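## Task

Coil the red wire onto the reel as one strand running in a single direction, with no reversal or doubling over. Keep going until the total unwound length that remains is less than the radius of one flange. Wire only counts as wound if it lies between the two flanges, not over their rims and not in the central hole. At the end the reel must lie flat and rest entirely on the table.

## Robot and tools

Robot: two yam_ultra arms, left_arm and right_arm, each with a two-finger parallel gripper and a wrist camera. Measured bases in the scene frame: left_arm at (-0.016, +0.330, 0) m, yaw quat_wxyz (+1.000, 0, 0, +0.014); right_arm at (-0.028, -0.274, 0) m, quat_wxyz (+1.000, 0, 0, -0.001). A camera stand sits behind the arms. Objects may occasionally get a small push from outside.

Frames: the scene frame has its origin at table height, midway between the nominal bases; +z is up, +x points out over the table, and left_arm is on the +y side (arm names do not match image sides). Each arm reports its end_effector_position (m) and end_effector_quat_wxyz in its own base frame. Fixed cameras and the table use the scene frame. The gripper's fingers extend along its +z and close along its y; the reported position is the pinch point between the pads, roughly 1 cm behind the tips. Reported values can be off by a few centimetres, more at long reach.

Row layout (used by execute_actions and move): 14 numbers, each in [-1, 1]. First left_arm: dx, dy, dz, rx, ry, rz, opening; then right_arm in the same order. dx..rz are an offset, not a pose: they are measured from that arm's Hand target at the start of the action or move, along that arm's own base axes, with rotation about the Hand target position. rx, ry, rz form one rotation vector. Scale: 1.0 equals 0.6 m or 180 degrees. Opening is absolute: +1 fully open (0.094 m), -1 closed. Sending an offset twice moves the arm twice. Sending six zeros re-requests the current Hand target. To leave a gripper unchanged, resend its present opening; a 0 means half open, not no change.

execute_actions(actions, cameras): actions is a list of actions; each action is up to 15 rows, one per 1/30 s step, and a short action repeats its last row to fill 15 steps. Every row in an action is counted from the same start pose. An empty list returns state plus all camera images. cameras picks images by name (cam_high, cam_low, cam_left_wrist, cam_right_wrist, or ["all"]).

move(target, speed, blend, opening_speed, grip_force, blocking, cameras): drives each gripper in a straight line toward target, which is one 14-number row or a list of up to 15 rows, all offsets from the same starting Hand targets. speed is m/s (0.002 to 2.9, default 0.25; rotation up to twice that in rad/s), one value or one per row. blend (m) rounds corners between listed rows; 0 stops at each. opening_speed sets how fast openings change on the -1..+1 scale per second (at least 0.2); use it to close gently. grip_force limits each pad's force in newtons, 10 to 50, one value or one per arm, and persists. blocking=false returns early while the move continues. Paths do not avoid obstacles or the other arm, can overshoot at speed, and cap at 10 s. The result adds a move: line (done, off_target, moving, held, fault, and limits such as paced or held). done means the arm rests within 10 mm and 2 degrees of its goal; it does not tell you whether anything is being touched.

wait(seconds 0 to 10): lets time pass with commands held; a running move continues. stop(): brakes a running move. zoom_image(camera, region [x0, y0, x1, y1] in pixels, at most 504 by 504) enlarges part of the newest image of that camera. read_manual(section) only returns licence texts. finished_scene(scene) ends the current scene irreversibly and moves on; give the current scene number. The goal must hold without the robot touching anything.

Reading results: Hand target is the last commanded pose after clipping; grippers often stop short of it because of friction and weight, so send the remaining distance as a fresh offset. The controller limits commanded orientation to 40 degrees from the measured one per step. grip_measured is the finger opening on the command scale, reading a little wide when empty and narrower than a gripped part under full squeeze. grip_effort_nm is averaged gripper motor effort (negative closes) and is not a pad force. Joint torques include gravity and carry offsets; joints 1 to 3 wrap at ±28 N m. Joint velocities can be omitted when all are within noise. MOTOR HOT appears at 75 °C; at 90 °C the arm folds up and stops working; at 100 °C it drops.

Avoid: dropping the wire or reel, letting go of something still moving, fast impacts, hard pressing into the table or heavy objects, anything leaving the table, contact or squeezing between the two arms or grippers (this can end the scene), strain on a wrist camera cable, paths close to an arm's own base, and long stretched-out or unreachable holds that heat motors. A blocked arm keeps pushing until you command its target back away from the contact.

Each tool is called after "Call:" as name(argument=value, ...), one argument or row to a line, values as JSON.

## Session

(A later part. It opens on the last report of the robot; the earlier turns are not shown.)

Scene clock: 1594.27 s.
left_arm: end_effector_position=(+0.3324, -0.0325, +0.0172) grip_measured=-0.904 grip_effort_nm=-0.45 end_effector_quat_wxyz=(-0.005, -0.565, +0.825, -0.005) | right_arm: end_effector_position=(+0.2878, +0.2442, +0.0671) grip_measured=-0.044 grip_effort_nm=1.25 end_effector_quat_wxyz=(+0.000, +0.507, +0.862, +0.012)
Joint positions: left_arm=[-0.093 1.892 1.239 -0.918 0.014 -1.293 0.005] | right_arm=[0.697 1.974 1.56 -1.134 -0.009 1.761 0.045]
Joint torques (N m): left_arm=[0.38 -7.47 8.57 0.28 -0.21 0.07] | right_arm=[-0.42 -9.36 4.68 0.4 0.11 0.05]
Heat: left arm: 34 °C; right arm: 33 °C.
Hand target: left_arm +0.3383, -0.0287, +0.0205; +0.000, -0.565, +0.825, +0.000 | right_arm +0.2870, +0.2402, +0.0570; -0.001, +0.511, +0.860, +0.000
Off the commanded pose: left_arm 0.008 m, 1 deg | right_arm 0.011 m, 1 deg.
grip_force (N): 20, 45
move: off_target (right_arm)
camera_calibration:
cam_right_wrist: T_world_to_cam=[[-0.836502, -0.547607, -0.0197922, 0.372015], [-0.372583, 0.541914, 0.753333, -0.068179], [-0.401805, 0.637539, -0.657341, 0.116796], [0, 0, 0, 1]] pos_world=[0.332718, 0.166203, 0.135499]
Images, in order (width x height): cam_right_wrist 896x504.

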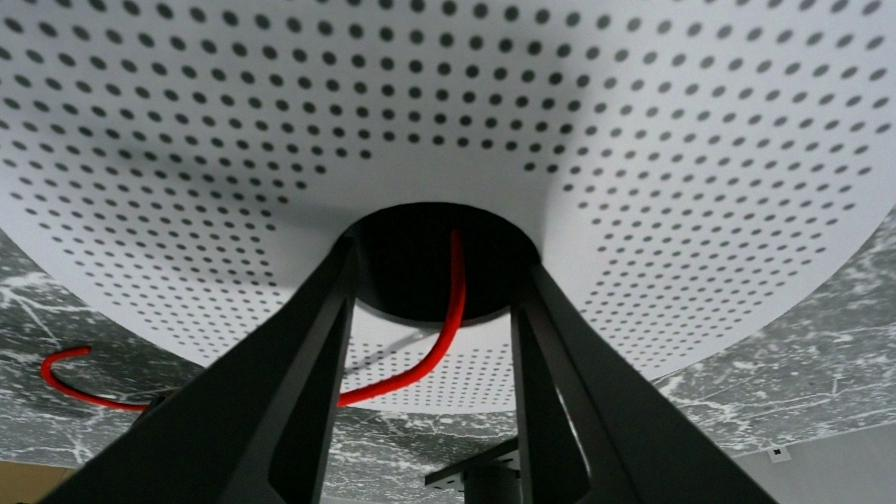

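Call:
move(
  target=[
    [-0.0392,-0.1099,0,0,0,0,-1.0,0,0,0,0,0,0.5833,0.15],
    [-0.082,-0.2298,0,0,0,0,-1.0,0,0,0,0,0,-0.8333,0.15],
  ],
  speed=0.3,
  cameras=["cam_right_wrist","cam_high","cam_left_wrist","cam_low"],
)

Scene clock: 1604.40 s.
left_arm: end_effector_position=(+0.2890, -0.1675, +0.0172) grip_measured=-0.904 grip_effort_nm=-0.45 end_effector_quat_wxyz=(-0.007, -0.563, +0.827, -0.003) | right_arm: end_effector_position=(+0.2890, +0.2429, +0.0682) grip_measured=-0.030 grip_effort_nm=1.25 end_effector_quat_wxyz=(-0.010, +0.958, -0.288, +0.007)
Joint positions: left_arm=[-0.52 1.892 1.239 -0.918 0.014 -1.716 0.005] | right_arm=[0.697 1.971 1.56 -1.134 0.001 -1.86 0.046]
Joint torques (N m): left_arm=[-0.5 -8.81 6.13 0.36 -0.2 -0.04] | right_arm=[-0.29 -9.16 4.63 0.46 0.01 -0.43]
Heat: left arm: 34 °C; right arm: 33 °C.
Hand target: left_arm +0.2891, -0.1666, +0.0205; +0.000, -0.565, +0.825, +0.000 | right_arm +0.2870, +0.2402, +0.0570; +0.000, +0.963, -0.271, +0.001
Off the commanded pose: left_arm 0.003 m, 1 deg | right_arm 0.012 m, 3 deg.
grip_force (N): 20, 45
move: off_target (right_arm)
camera_calibration:
cam_left_wrist: T_world_to_cam=[[0.952562, -0.304338, -0.00206428, -0.330115], [-0.194086, -0.612677, 0.766132, -0.0516318], [-0.234428, -0.729387, -0.64268, 0.066308], [0, 0, 0, 1]] pos_world=[0.319978, -0.0837358, 0.0814901]
cam_right_wrist: T_world_to_cam=[[0.48913, 0.871871, 0.0243666, -0.358644], [0.565091, -0.338056, 0.752589, -0.125038], [0.664398, -0.354344, -0.658039, 0.0516563], [0, 0, 0, 1]] pos_world=[0.211761, 0.288726, 0.136833]

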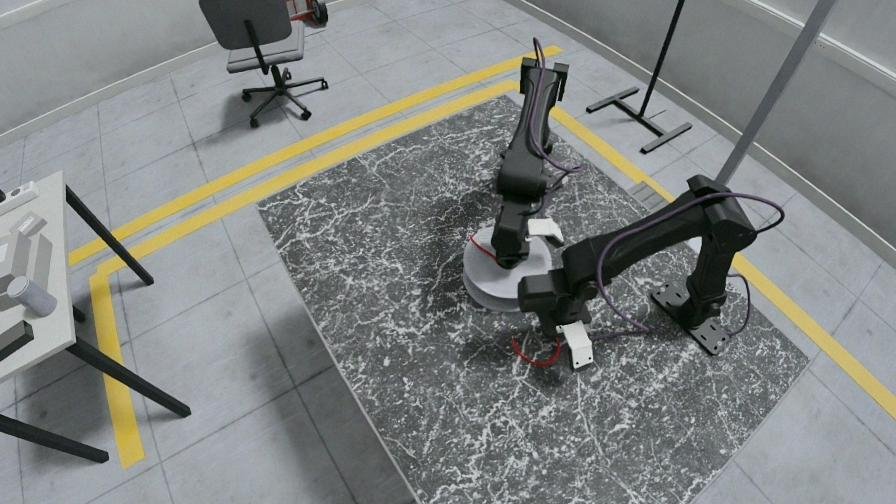

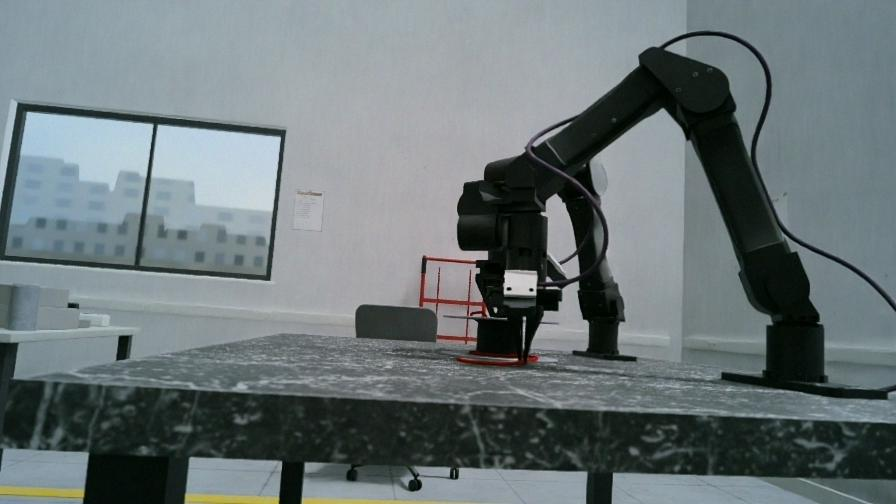

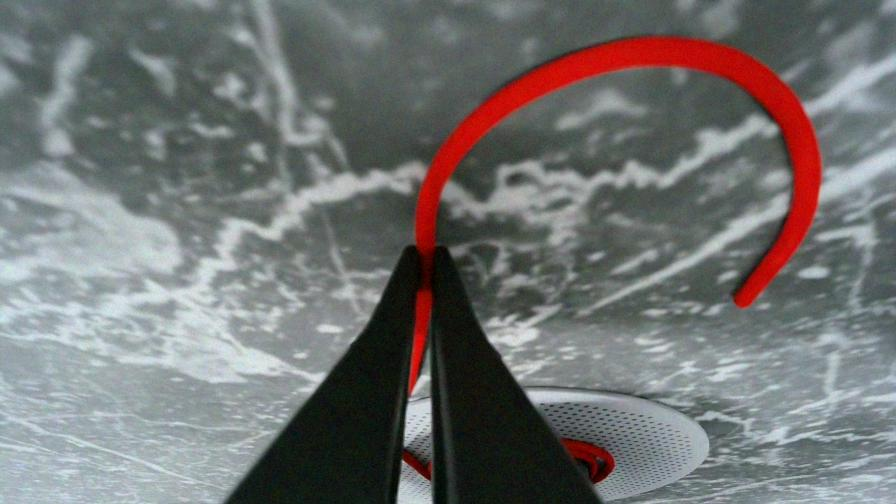

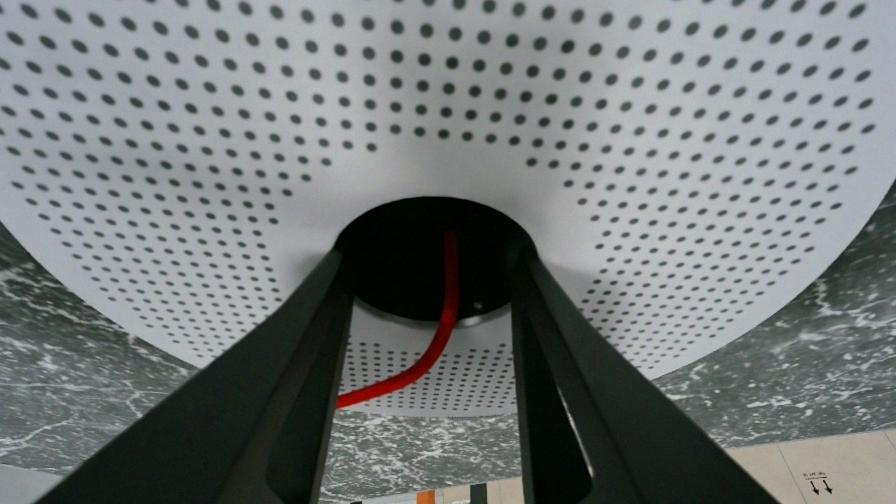

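Call:
zoom_image(
  camera="cam_left_wrist",
  region=[350, 330, 750, 504],
)

Call:
zoom_image(
  camera="cam_low",
  region=[430, 290, 580, 380],
)

Call:
zoom_image(
  camera="cam_high",
  region=[430, 210, 620, 390],
)

Scaled by 1.260 from the camera's 896x504 image, which has a finer 1280x720 frame.

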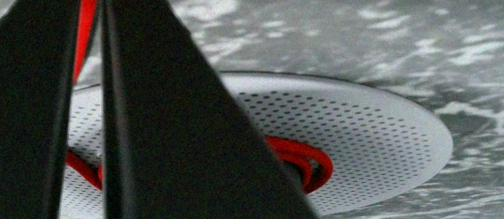

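Scaled by 3.360 from the camera's 896x504 image, which has a finer 1280x720 frame.

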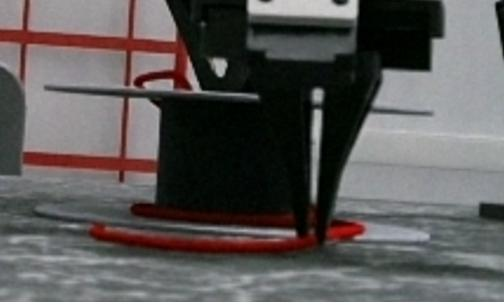

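Scaled by 2.653 from the camera's 896x504 image, which has a finer 1280x720 frame.

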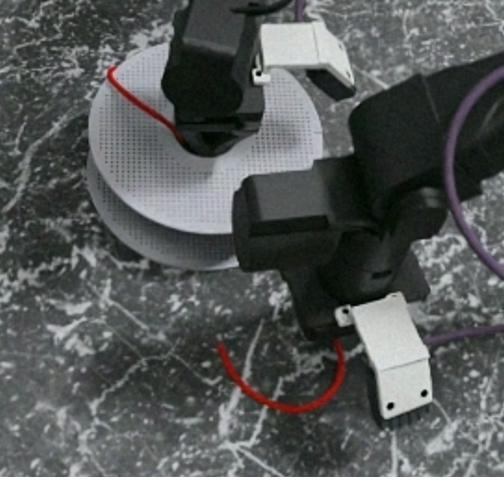

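Call:
move(
  target=[
    [0,0,0,0,0,0.083,-1.0,0,0,0,0,0,0,0.15],
    [0,0,-0.026,0,0,0.083,-1.0,0,0,0,0,0,0,0.15],
    [0,0,-0.026,0,0,0.083,-0.3,0,0,0,0,0,0,0.15],
    [0,0,0.08,0,0,0.083,-0.3,0,0,0,0,0,0,0.15],
  ],
  speed=0.12,
  cameras=["cam_right_wrist","cam_high","cam_left_wrist","cam_low"],
)

Scene clock: 1695.83 s.
left_arm: end_effector_position=(+0.2866, -0.1661, +0.0569) grip_measured=-0.302 grip_effort_nm=0.15 end_effector_quat_wxyz=(-0.009, -0.665, +0.746, +0.005) | right_arm: end_effector_position=(+0.2890, +0.2429, +0.0682) grip_measured=-0.030 grip_effort_nm=1.24 end_effector_quat_wxyz=(-0.010, +0.958, -0.288, +0.007)
Joint positions: left_arm=[-0.52 1.846 1.344 -1.085 0.014 -1.976 0.033] | right_arm=[0.697 1.971 1.56 -1.134 0.001 -1.86 0.046]
Joint torques (N m): left_arm=[-0.51 -9.39 8.31 0.12 -0.2 -0.08] | right_arm=[-0.21 -9.1 4.68 0.44 -0.01 -0.43]
Heat: left arm: 33 °C; right arm: 31 °C.
Hand target: left_arm +0.2892, -0.1666, +0.0685; +0.000, -0.667, +0.745, +0.000 | right_arm +0.2870, +0.2402, +0.0570; +0.000, +0.963, -0.271, +0.001
Off the commanded pose: left_arm 0.012 m, 1 deg | right_arm 0.012 m, 2 deg.
grip_force (N): 20, 45
move: off_target (left_arm, right_arm); target 3's new opening was sent with left_arm's hand 0.014 m and 2 deg from that target
camera_calibration:
cam_left_wrist: T_world_to_cam=[[0.998641, -0.0486237, -0.0187424, -0.297084], [-0.0173169, -0.648876, 0.760697, -0.138101], [-0.0491494, -0.759339, -0.648836, 0.0345276], [0, 0, 0, 1]] pos_world=[0.295986, -0.0778372, 0.121887]
cam_right_wrist: T_world_to_cam=[[0.48913, 0.871871, 0.0243666, -0.358644], [0.565091, -0.338056, 0.752589, -0.125038], [0.664398, -0.354344, -0.658039, 0.0516563], [0, 0, 0, 1]] pos_world=[0.211761, 0.288726, 0.136833]

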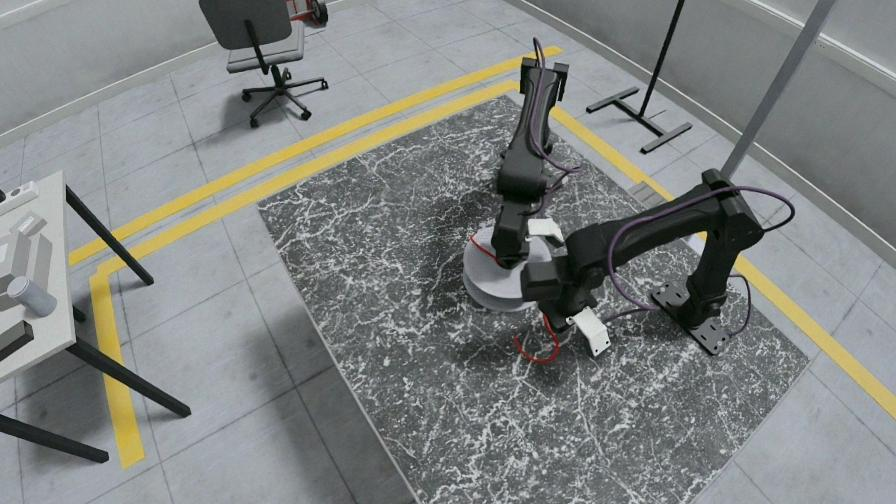

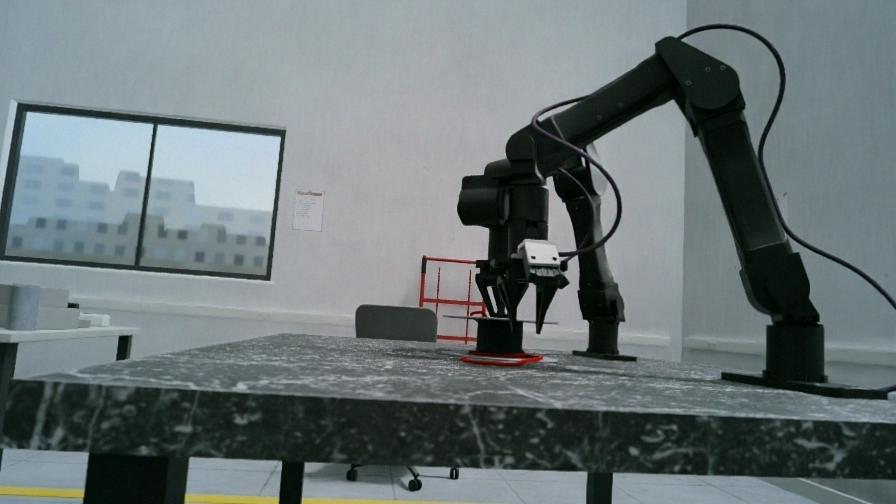

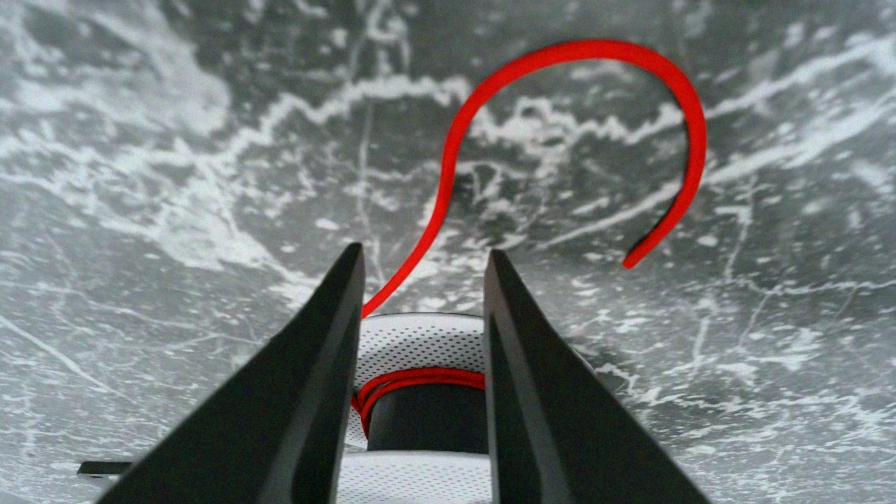

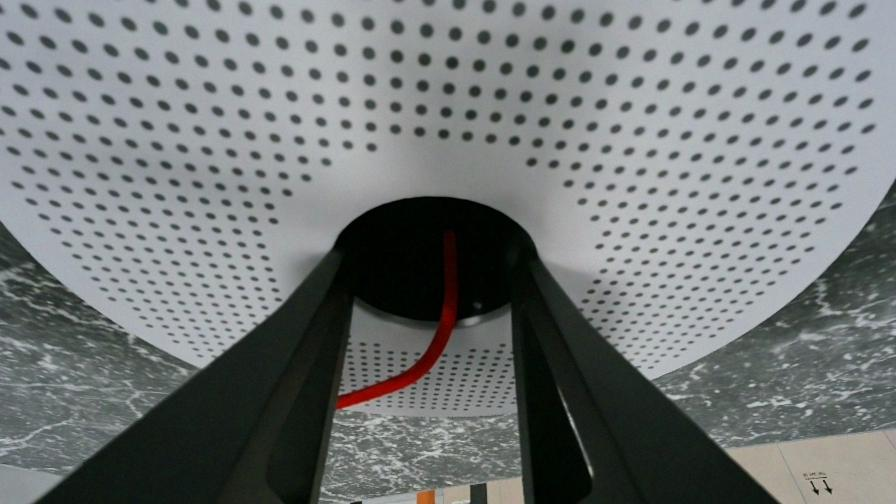

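Call:
move(
  target=[
    [0.14,-0.035,0.03,0,0,-0.3,-0.3,0,0,0,0,0,0,0.15],
    [0.14,-0.035,0.03,0,0,-0.843,-0.3,0,0,0,0,0,0,0.15],
  ],
  speed=0.4,
  blend=[0.03,0],
  cameras=["cam_left_wrist"],
)

Scene clock: 1730.90 s.
left_arm: end_effector_position=(+0.3667, -0.1884, +0.0864) grip_measured=-0.302 grip_effort_nm=0.14 end_effector_quat_wxyz=(+0.000, +0.559, +0.829, -0.002) | right_arm: end_effector_position=(+0.2890, +0.2429, +0.0682) grip_measured=-0.030 grip_effort_nm=1.25 end_effector_quat_wxyz=(-0.010, +0.958, -0.288, +0.007)
Joint positions: left_arm=[-0.475 2.132 1.871 -1.311 0.004 0.711 0.033] | right_arm=[0.697 1.971 1.56 -1.134 0.001 -1.86 0.046]
Joint torques (N m): left_arm=[0.54 -9.06 9.37 0.28 -0.11 0.13] | right_arm=[-0.47 -9.1 4.68 0.41 0.05 -0.45]
Heat: left arm: 36 °C; right arm: 31 °C.
Hand target: left_arm +0.3733, -0.1875, +0.0866; +0.000, +0.559, +0.829, +0.000 | right_arm +0.2870, +0.2402, +0.0570; +0.000, +0.963, -0.271, +0.001
Off the commanded pose: left_arm 0.006 m, 0 deg | right_arm 0.012 m, 2 deg.
grip_force (N): 20, 45
move: off_target (right_arm)
camera_calibration:
cam_left_wrist: T_world_to_cam=[[-0.900073, -0.435698, 0.00602832, 0.243583], [-0.281141, 0.591246, 0.755902, 0.157237], [-0.332909, 0.678672, -0.654657, 0.416039], [0, 0, 0, 1]] pos_world=[0.401952, -0.269191, 0.152038]
Images, in order (width x height): cam_left_wrist 896x504.

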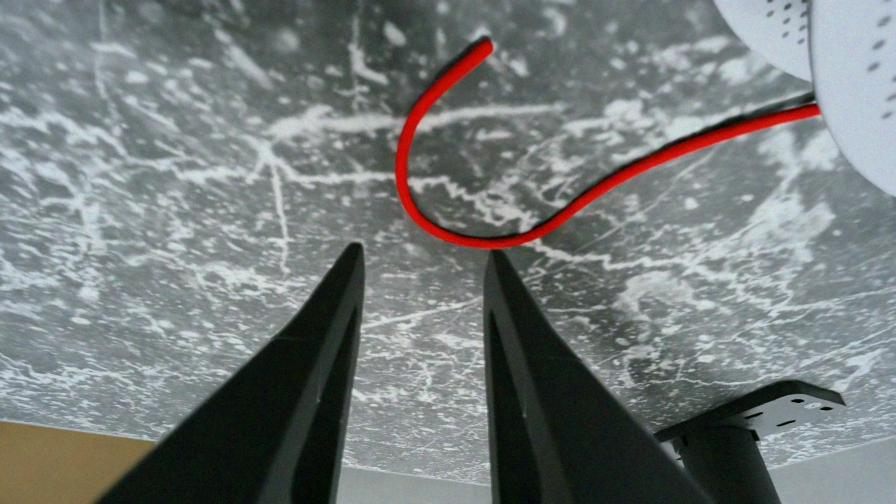

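Call:
move(
  target=[
    [-0.0138,0.02,-0.05,0,0,-0.0444,-0.3,0,0,0,0,0,0,0.15],
    [-0.0138,0.02,-0.1402,0,0,-0.0444,-0.3,0,0,0,0,0,0,0.15],
  ],
  speed=[0.25,0.12],
  blend=[0.01,0],
  cameras=["cam_left_wrist"],
)

Scene clock: 1744.47 s.
left_arm: end_effector_position=(+0.3653, -0.1793, +0.0155) grip_measured=-0.302 grip_effort_nm=0.14 end_effector_quat_wxyz=(+0.007, +0.616, +0.788, +0.000) | right_arm: end_effector_position=(+0.2890, +0.2429, +0.0682) grip_measured=-0.030 grip_effort_nm=1.25 end_effector_quat_wxyz=(-0.010, +0.958, -0.288, +0.007)
Joint positions: left_arm=[-0.457 2.142 1.601 -1.015 0.003 0.869 0.033] | right_arm=[0.697 1.971 1.56 -1.134 0.001 -1.86 0.046]
Joint torques (N m): left_arm=[0.5 -9.02 4.41 0.8 -0.09 0.11] | right_arm=[-0.35 -8.98 4.6 0.42 0 -0.46]
Heat: left arm: 37 °C; right arm: 31 °C.
Hand target: left_arm +0.3648, -0.1756, +0.0024; +0.000, +0.616, +0.788, +0.000 | right_arm +0.2870, +0.2402, +0.0570; +0.000, +0.963, -0.271, +0.001
Off the commanded pose: left_arm 0.014 m, 1 deg | right_arm 0.012 m, 2 deg.
grip_force (N): 20, 45
move: off_target (left_arm, right_arm)
camera_calibration:
cam_left_wrist: T_world_to_cam=[[-0.952073, -0.305807, -0.0063459, 0.289114], [-0.207072, 0.629133, 0.749208, 0.184902], [-0.22512, 0.714614, -0.662305, 0.330243], [0, 0, 0, 1]] pos_world=[0.38789, -0.263911, 0.0820254]
Images, in order (width x height): cam_left_wrist 896x504.

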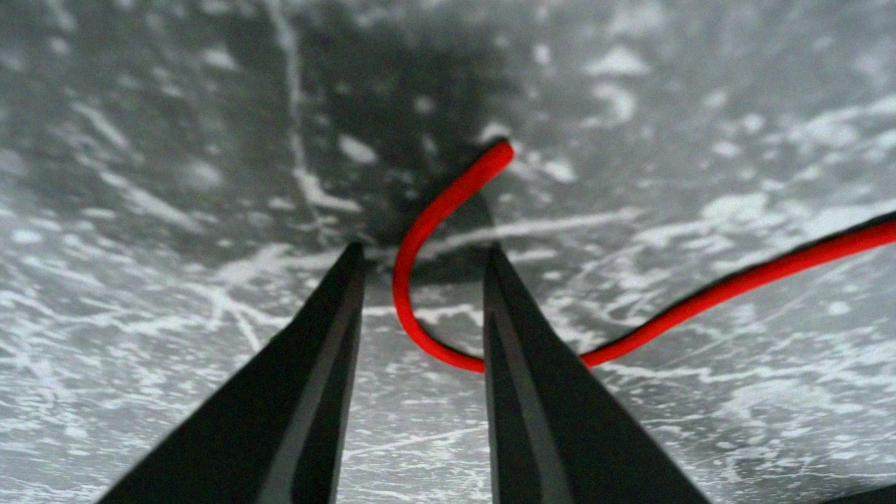

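Call:
move(
  target=[
    [0.005,0.0,-0.009,0,0,0,-0.3,0,0,0,0,0,0,0.15],
    [0.005,0.0,-0.009,0,0,0,-1.0,0,0,0,0,0,0,0.15],
  ],
  speed=0.08,
  cameras=["cam_left_wrist"],
)

Scene clock: 1755.07 s.
left_arm: end_effector_position=(+0.3704, -0.1803, +0.0154) grip_measured=-0.903 grip_effort_nm=-0.43 end_effector_quat_wxyz=(+0.017, +0.616, +0.788, +0.002) | right_arm: end_effector_position=(+0.2890, +0.2429, +0.0682) grip_measured=-0.030 grip_effort_nm=1.25 end_effector_quat_wxyz=(-0.010, +0.958, -0.288, +0.007)
Joint positions: left_arm=[-0.454 2.142 1.601 -0.995 0.003 0.872 0.005] | right_arm=[0.697 1.971 1.56 -1.134 0.001 -1.86 0.046]
Joint torques (N m): left_arm=[0.53 -7.98 4.74 0.76 -0.09 0.11] | right_arm=[-0.43 -8.91 4.74 0.46 0.02 -0.44]
Heat: left arm: 35 °C; right arm: 31 °C.
Hand target: left_arm +0.3678, -0.1755, -0.0030; +0.000, +0.616, +0.788, +0.000 | right_arm +0.2870, +0.2402, +0.0570; +0.000, +0.963, -0.271, +0.001
Off the commanded pose: left_arm 0.019 m, 2 deg | right_arm 0.012 m, 2 deg.
grip_force (N): 20, 45
move: off_target (left_arm, right_arm); target 2's new opening was sent with left_arm's hand 0.019 m and 1 deg from that target
camera_calibration:
cam_left_wrist: T_world_to_cam=[[-0.951831, -0.305922, -0.0207361, 0.293843], [-0.220392, 0.635565, 0.739921, 0.192799], [-0.213179, 0.70885, -0.672374, 0.326707], [0, 0, 0, 1]] pos_world=[0.391827, -0.264229, 0.0831061]
Images, in order (width x height): cam_left_wrist 896x504.

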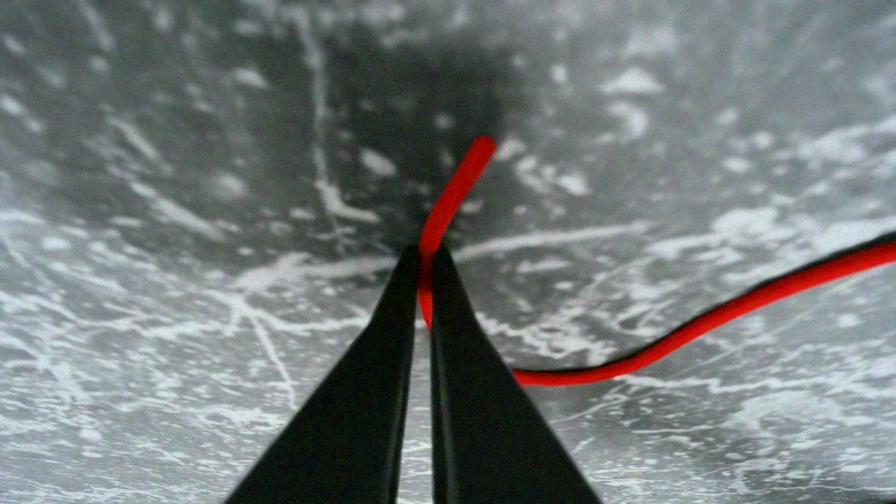

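Call:
move(
  target=[
    [0,0.01,0.05,0,0,0.1,-1.0,0,0,0,0,0,0,0.15],
    [-0.0713,0.19,0.045,0,0,0.811,-1.0,0,0,0,0,0,0,0.15],
  ],
  speed=0.3,
  blend=[0.01,0],
  cameras=["cam_left_wrist","cam_high","cam_low"],
)

Scene clock: 1770.23 s.
left_arm: end_effector_position=(+0.3276, -0.0651, +0.0191) grip_measured=-0.904 grip_effort_nm=-0.45 end_effector_quat_wxyz=(-0.006, -0.566, +0.824, +0.003) | right_arm: end_effector_position=(+0.2890, +0.2429, +0.0682) grip_measured=-0.030 grip_effort_nm=1.25 end_effector_quat_wxyz=(-0.010, +0.958, -0.288, +0.007)
Joint positions: left_arm=[-0.197 1.901 1.258 -0.942 0.005 -1.399 0.005] | right_arm=[0.697 1.971 1.56 -1.134 0.001 -1.86 0.046]
Joint torques (N m): left_arm=[0.46 -10.65 4.08 0.5 -0.11 -0.11] | right_arm=[-0.32 -9.01 4.68 0.44 0 -0.46]
Heat: left arm: 35 °C; right arm: 31 °C.
Hand target: left_arm +0.3250, -0.0615, +0.0240; +0.000, -0.573, +0.819, +0.000 | right_arm +0.2870, +0.2402, +0.0570; +0.000, +0.963, -0.271, +0.001
Off the commanded pose: left_arm 0.007 m, 1 deg | right_arm 0.012 m, 2 deg.
grip_force (N): 20, 45
move: off_target (right_arm)
camera_calibration:
cam_left_wrist: T_world_to_cam=[[0.954798, -0.29705, -0.0110698, -0.33576], [-0.184594, -0.621701, 0.761192, 0.0135079], [-0.232994, -0.724741, -0.648432, 0.151101], [0, 0, 0, 1]] pos_world=[0.358282, 0.0181697, 0.0839801]
Images, in order (width x height): cam_high 896x504, cam_low 896x504, cam_left_wrist 896x504.

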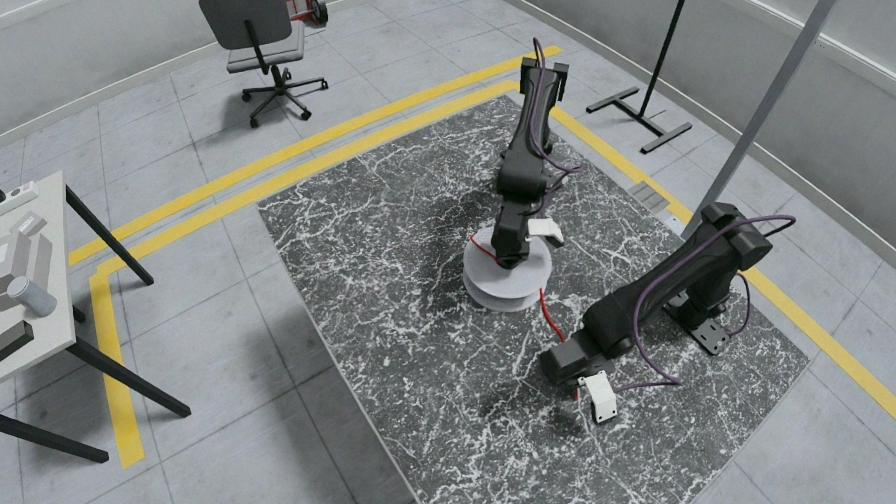

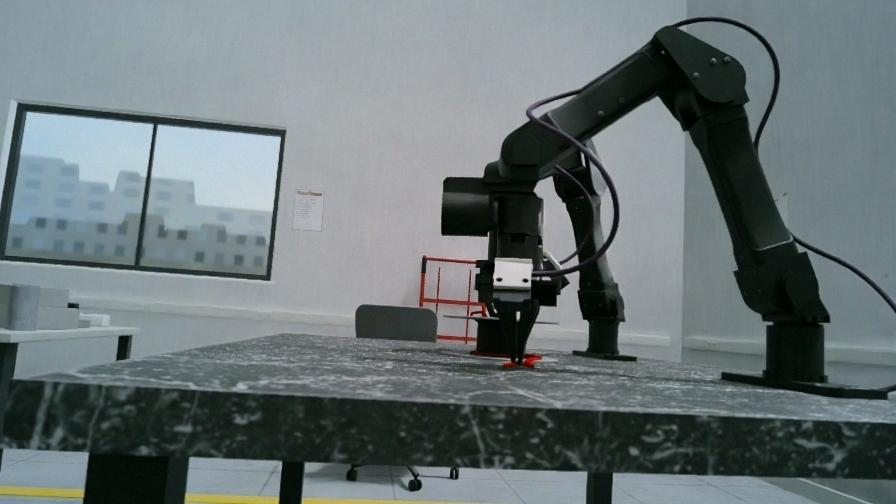

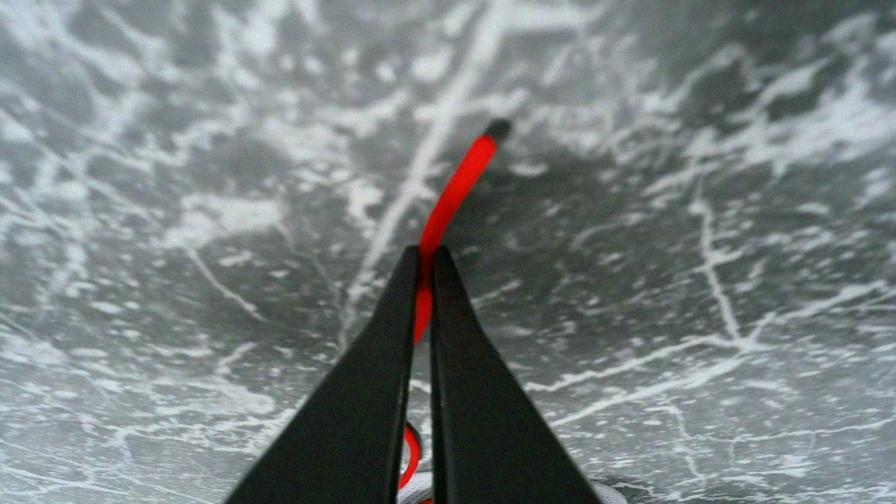

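Call:
move(
  target=[
    [0.005,0.0125,0,0,0,0,-1.0,0,0,0,0,0,0,-0.6],
    [0.005,0.0125,0,0,0,0,-1.0,0,0,0.09,0,0,0,-0.6],
    [0.005,0.0125,0,0,0,0,-1.0,0,0,0.09,0,0,-0.594,-0.6],
    [0.005,0.0125,0,0,0,0,-1.0,0,0,0.09,0,0,0.811,-0.6],
  ],
  speed=[0.15,0.2,0.6,0.6],
  cameras=["cam_right_wrist","cam_high"],
)

Scene clock: 1788.13 s.
left_arm: end_effector_position=(+0.3291, -0.0575, +0.0191) grip_measured=-0.904 grip_effort_nm=-0.45 end_effector_quat_wxyz=(-0.006, -0.572, +0.820, +0.003) | right_arm: end_effector_position=(+0.2823, +0.2393, +0.1016) grip_measured=-0.598 grip_effort_nm=-0.14 end_effector_quat_wxyz=(-0.010, +0.536, +0.844, -0.008)
Joint positions: left_arm=[-0.173 1.901 1.258 -0.941 0.005 -1.392 0.005] | right_arm=[0.694 1.973 1.695 -1.314 -0.014 1.825 0.019]
Joint torques (N m): left_arm=[0.5 -10.25 4.71 0.46 -0.11 0.07] | right_arm=[0.02 -11.33 8.35 0.03 0.14 0.13]
Heat: left arm: 37 °C; right arm: 31 °C.
Hand target: left_arm +0.3281, -0.0540, +0.0240; +0.001, -0.573, +0.819, +0.000 | right_arm +0.2870, +0.2402, +0.1110; +0.000, +0.541, +0.841, +0.000
Off the commanded pose: left_arm 0.006 m, 1 deg | right_arm 0.011 m, 2 deg.
grip_force (N): 20, 45
move: off_target (right_arm)
camera_calibration:
cam_right_wrist: T_world_to_cam=[[-0.870883, -0.490892, 0.0242494, 0.357013], [-0.307513, 0.582714, 0.75225, -0.121513], [-0.383404, 0.647665, -0.658431, 0.132864], [0, 0, 0, 1]] pos_world=[0.32449, 0.160011, 0.170233]
Images, in order (width x height): cam_high 896x504, cam_right_wrist 896x504.

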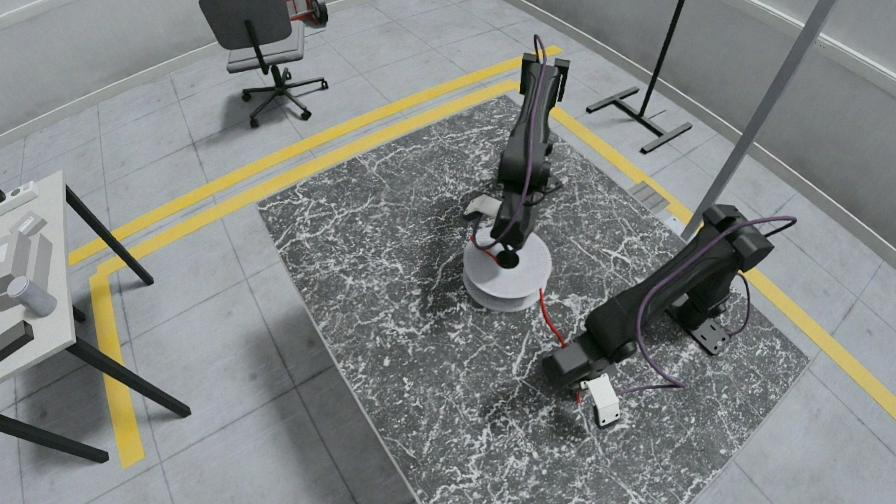

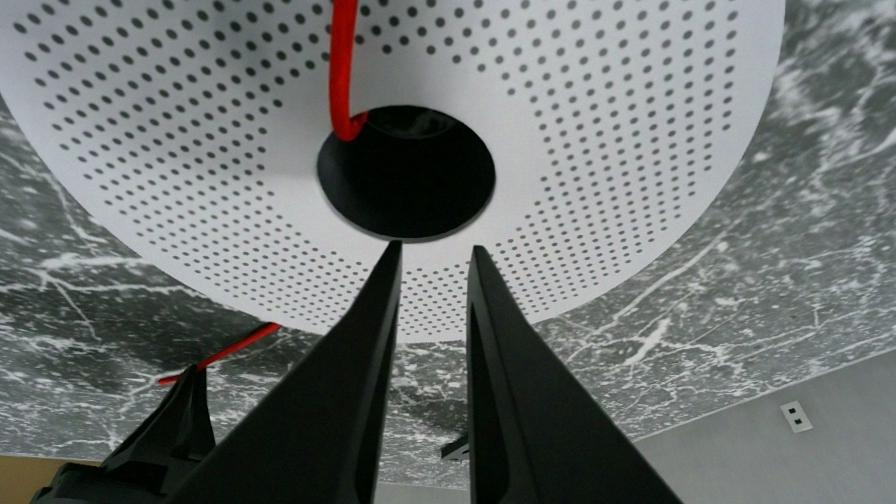

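Call:
move(
  target=[
    [0,0,0,0,0,0,-1.0,0,0,0,0,0,0.1556,-0.6],
    [0,0,0,0,0,0,-1.0,0,0,-0.04,0,0,0.1556,-0.6],
  ],
  speed=[0.4,0.12],
  cameras=["cam_right_wrist"],
)

Scene clock: 1806.93 s.
left_arm: end_effector_position=(+0.3291, -0.0575, +0.0191) grip_measured=-0.904 grip_effort_nm=-0.45 end_effector_quat_wxyz=(-0.006, -0.572, +0.820, +0.003) | right_arm: end_effector_position=(+0.2861, +0.2424, +0.0915) grip_measured=-0.598 grip_effort_nm=-0.14 end_effector_quat_wxyz=(-0.005, +0.325, +0.946, +0.004)
Joint positions: left_arm=[-0.173 1.901 1.258 -0.941 0.005 -1.392 0.005] | right_arm=[0.694 1.973 1.656 -1.252 -0.013 1.356 0.019]
Joint torques (N m): left_arm=[0.49 -10.19 4.72 0.47 -0.12 0.07] | right_arm=[0.16 -10.73 4.85 0.42 0.13 -0.08]
Heat: left arm: 38 °C; right arm: 33 °C.
Hand target: left_arm +0.3281, -0.0540, +0.0240; +0.001, -0.573, +0.819, +0.000 | right_arm +0.2869, +0.2403, +0.0870; -0.001, +0.321, +0.947, +0.000
Off the commanded pose: left_arm 0.006 m, 1 deg | right_arm 0.005 m, 1 deg.
grip_force (N): 20, 45
move: done
camera_calibration:
cam_right_wrist: T_world_to_cam=[[-0.555589, -0.831451, -0.00326929, 0.356933], [-0.547257, 0.36272, 0.754283, 0.00706366], [-0.625964, 0.420861, -0.656541, 0.249908], [0, 0, 0, 1]] pos_world=[0.358607, 0.189033, 0.159914]
Images, in order (width x height): cam_right_wrist 896x504.

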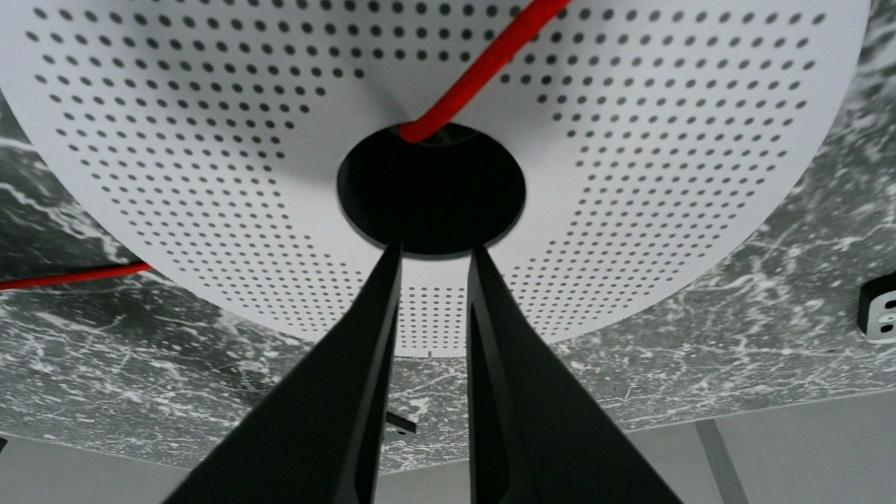

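Call:
move(
  target=[
    [0,0,0,0,0,0,-1.0,0,0,-0.05,0,0,0,-0.6],
    [0,0,0,0,0,0,-1.0,0,0,-0.05,0,0,0,0.15],
  ],
  speed=[0.12,0.12],
  cameras=["cam_right_wrist"],
)

Scene clock: 1813.73 s.
left_arm: end_effector_position=(+0.3291, -0.0575, +0.0191) grip_measured=-0.904 grip_effort_nm=-0.45 end_effector_quat_wxyz=(-0.006, -0.572, +0.820, +0.003) | right_arm: end_effector_position=(+0.2876, +0.2432, +0.0682) grip_measured=-0.023 grip_effort_nm=1.25 end_effector_quat_wxyz=(+0.001, +0.324, +0.946, +0.012)
Joint positions: left_arm=[-0.173 1.901 1.258 -0.941 0.005 -1.392 0.005] | right_arm=[0.694 1.972 1.56 -1.138 -0.011 1.355 0.046]
Joint torques (N m): left_arm=[0.49 -10.25 4.71 0.48 -0.11 0.08] | right_arm=[-0.09 -9.01 4.86 0.47 0.1 -0.09]
Heat: left arm: 39 °C; right arm: 32 °C.
Hand target: left_arm +0.3281, -0.0540, +0.0240; +0.001, -0.573, +0.819, +0.000 | right_arm +0.2869, +0.2403, +0.0570; -0.001, +0.321, +0.947, +0.000
Off the commanded pose: left_arm 0.006 m, 1 deg | right_arm 0.012 m, 1 deg.
grip_force (N): 20, 45
move: off_target (right_arm); target 2's new opening was sent with right_arm's hand 0.011 m and 1 deg from that target
camera_calibration:
cam_right_wrist: T_world_to_cam=[[-0.554495, -0.831893, -0.022144, 0.359474], [-0.560265, 0.353503, 0.749092, 0.0315606], [-0.615336, 0.427774, -0.662096, 0.230893], [0, 0, 0, 1]] pos_world=[0.359085, 0.189117, 0.137191]
Images, in order (width x height): cam_right_wrist 896x504.

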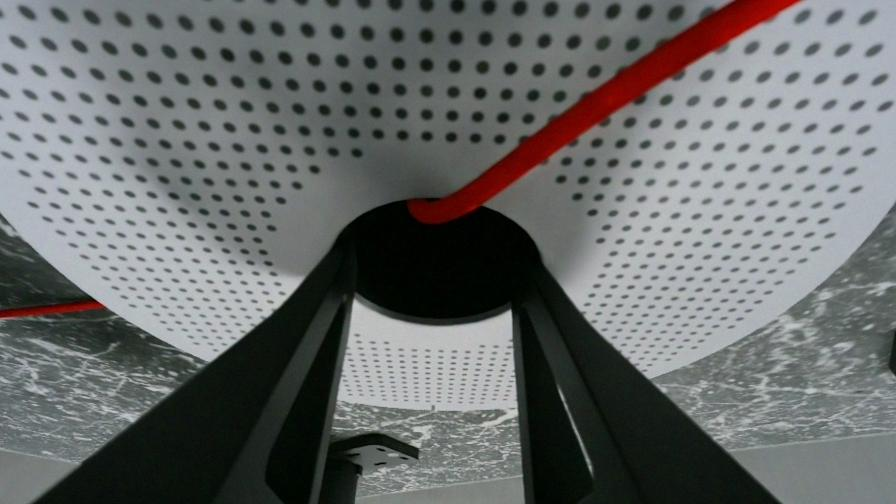

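Call:
move(
  target=[
    [-0.0397,-0.1053,0,0,0,0,-1.0,0,0,0,0,0,0.5167,0.15],
    [-0.0798,-0.2122,0,0,0,0,-1.0,0,0,0,0,0,-0.9667,0.15],
  ],
  speed=0.3,
  cameras=["cam_right_wrist","cam_high","cam_left_wrist","cam_low"],
)

Scene clock: 1831.40 s.
left_arm: end_effector_position=(+0.2772, -0.1794, +0.0195) grip_measured=-0.904 grip_effort_nm=-0.45 end_effector_quat_wxyz=(-0.005, -0.571, +0.821, +0.003) | right_arm: end_effector_position=(+0.2891, +0.2416, +0.0690) grip_measured=-0.018 grip_effort_nm=1.25 end_effector_quat_wxyz=(-0.010, +0.957, -0.290, +0.007)
Joint positions: left_arm=[-0.573 1.883 1.236 -0.933 0.008 -1.787 0.005] | right_arm=[0.694 1.969 1.56 -1.138 0.001 -1.859 0.046]
Joint torques (N m): left_arm=[-0.46 -8.47 7.08 0.37 -0.15 -0.08] | right_arm=[-0.09 -8.77 4.59 0.49 0 -0.44]
Heat: left arm: 39 °C; right arm: 32 °C.
Hand target: left_arm +0.2802, -0.1814, +0.0240; +0.001, -0.573, +0.819, +0.000 | right_arm +0.2870, +0.2403, +0.0571; +0.000, +0.963, -0.271, +0.001
Off the commanded pose: left_arm 0.006 m, 1 deg | right_arm 0.012 m, 3 deg.
grip_force (N): 20, 45
move: off_target (right_arm)
camera_calibration:
cam_left_wrist: T_world_to_cam=[[0.958163, -0.286075, -0.00923489, -0.320588], [-0.179057, -0.62427, 0.760412, -0.069073], [-0.2233, -0.726944, -0.649376, 0.0537613], [0, 0, 0, 1]] pos_world=[0.306812, -0.0957508, 0.0844746]
cam_right_wrist: T_world_to_cam=[[0.492507, 0.870002, 0.0230965, -0.358079], [0.56485, -0.339725, 0.752018, -0.125637], [0.662104, -0.357328, -0.658737, 0.0531012], [0, 0, 0, 1]] pos_world=[0.212164, 0.287822, 0.137732]

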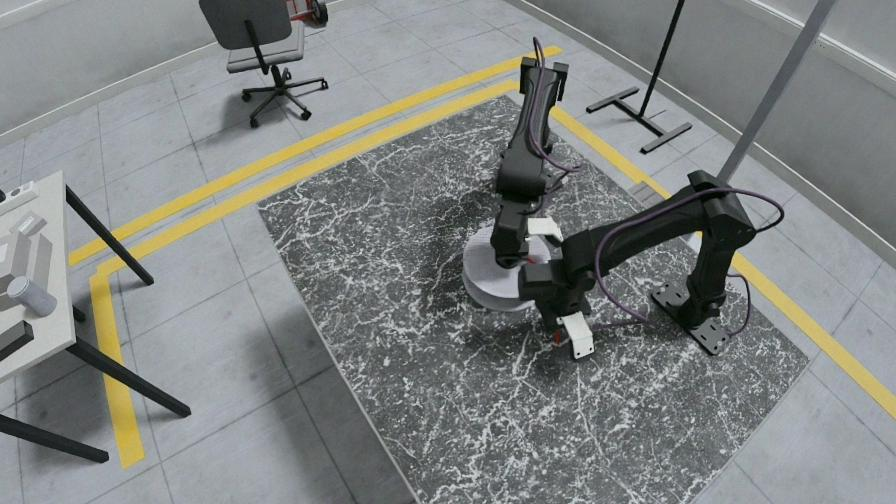

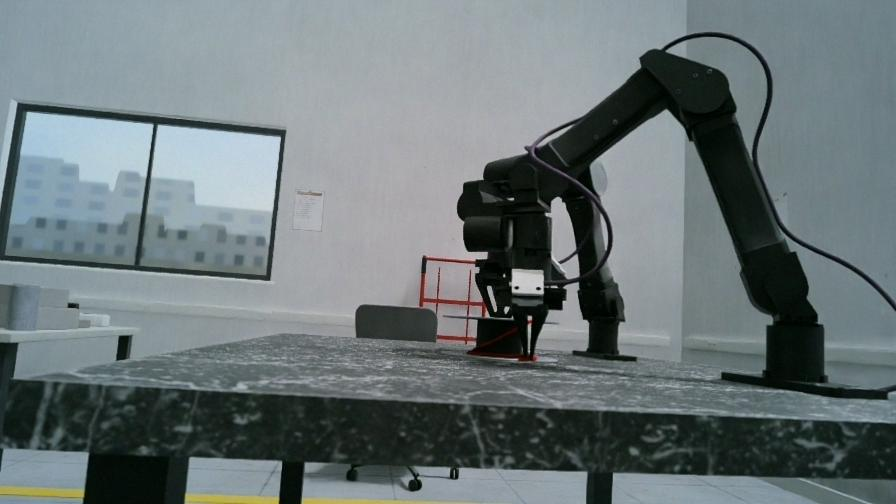

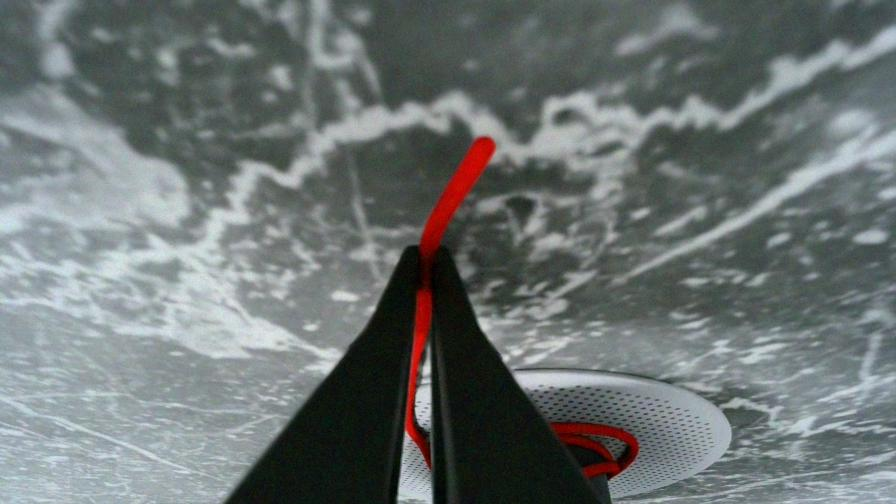

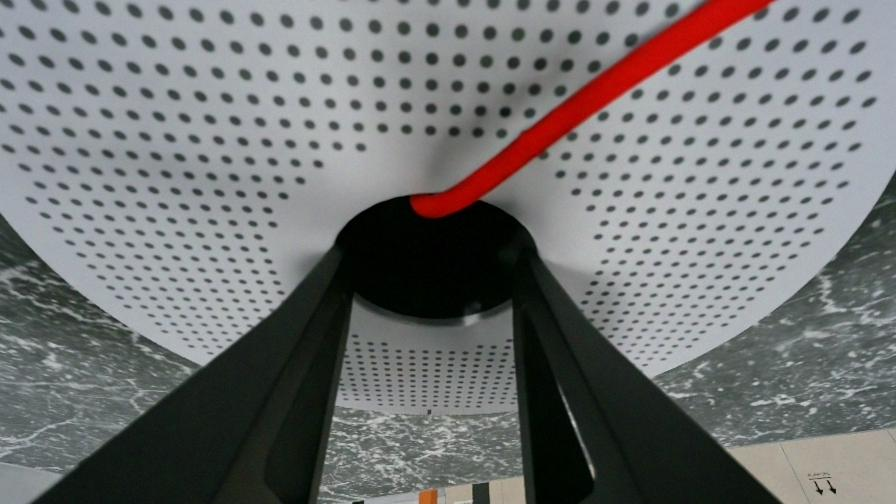

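Call:
zoom_image(
  camera="cam_left_wrist",
  region=[350, 330, 750, 504],
)

Call:
zoom_image(
  camera="cam_low",
  region=[430, 290, 580, 380],
)

Call:
zoom_image(
  camera="cam_high",
  region=[430, 210, 620, 390],
)

Scaled by 1.260 from the camera's 896x504 image, which has a finer 1280x720 frame.

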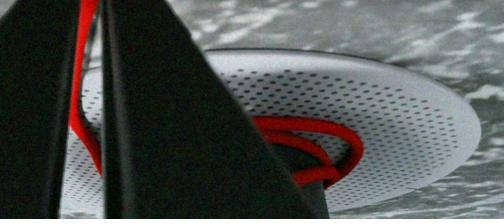

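Scaled by 3.360 from the camera's 896x504 image, which has a finer 1280x720 frame.

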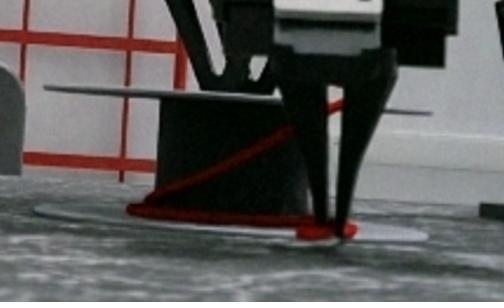

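Scaled by 2.653 from the camera's 896x504 image, which has a finer 1280x720 frame.

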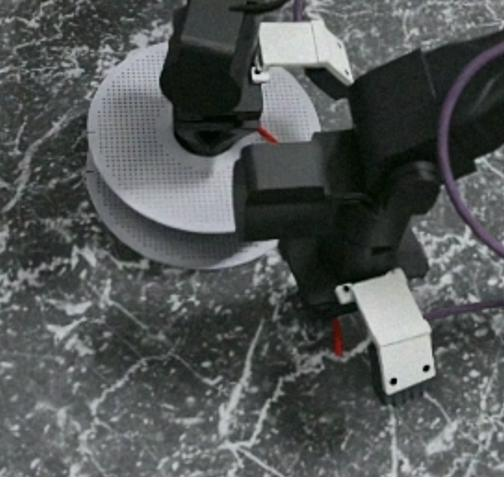

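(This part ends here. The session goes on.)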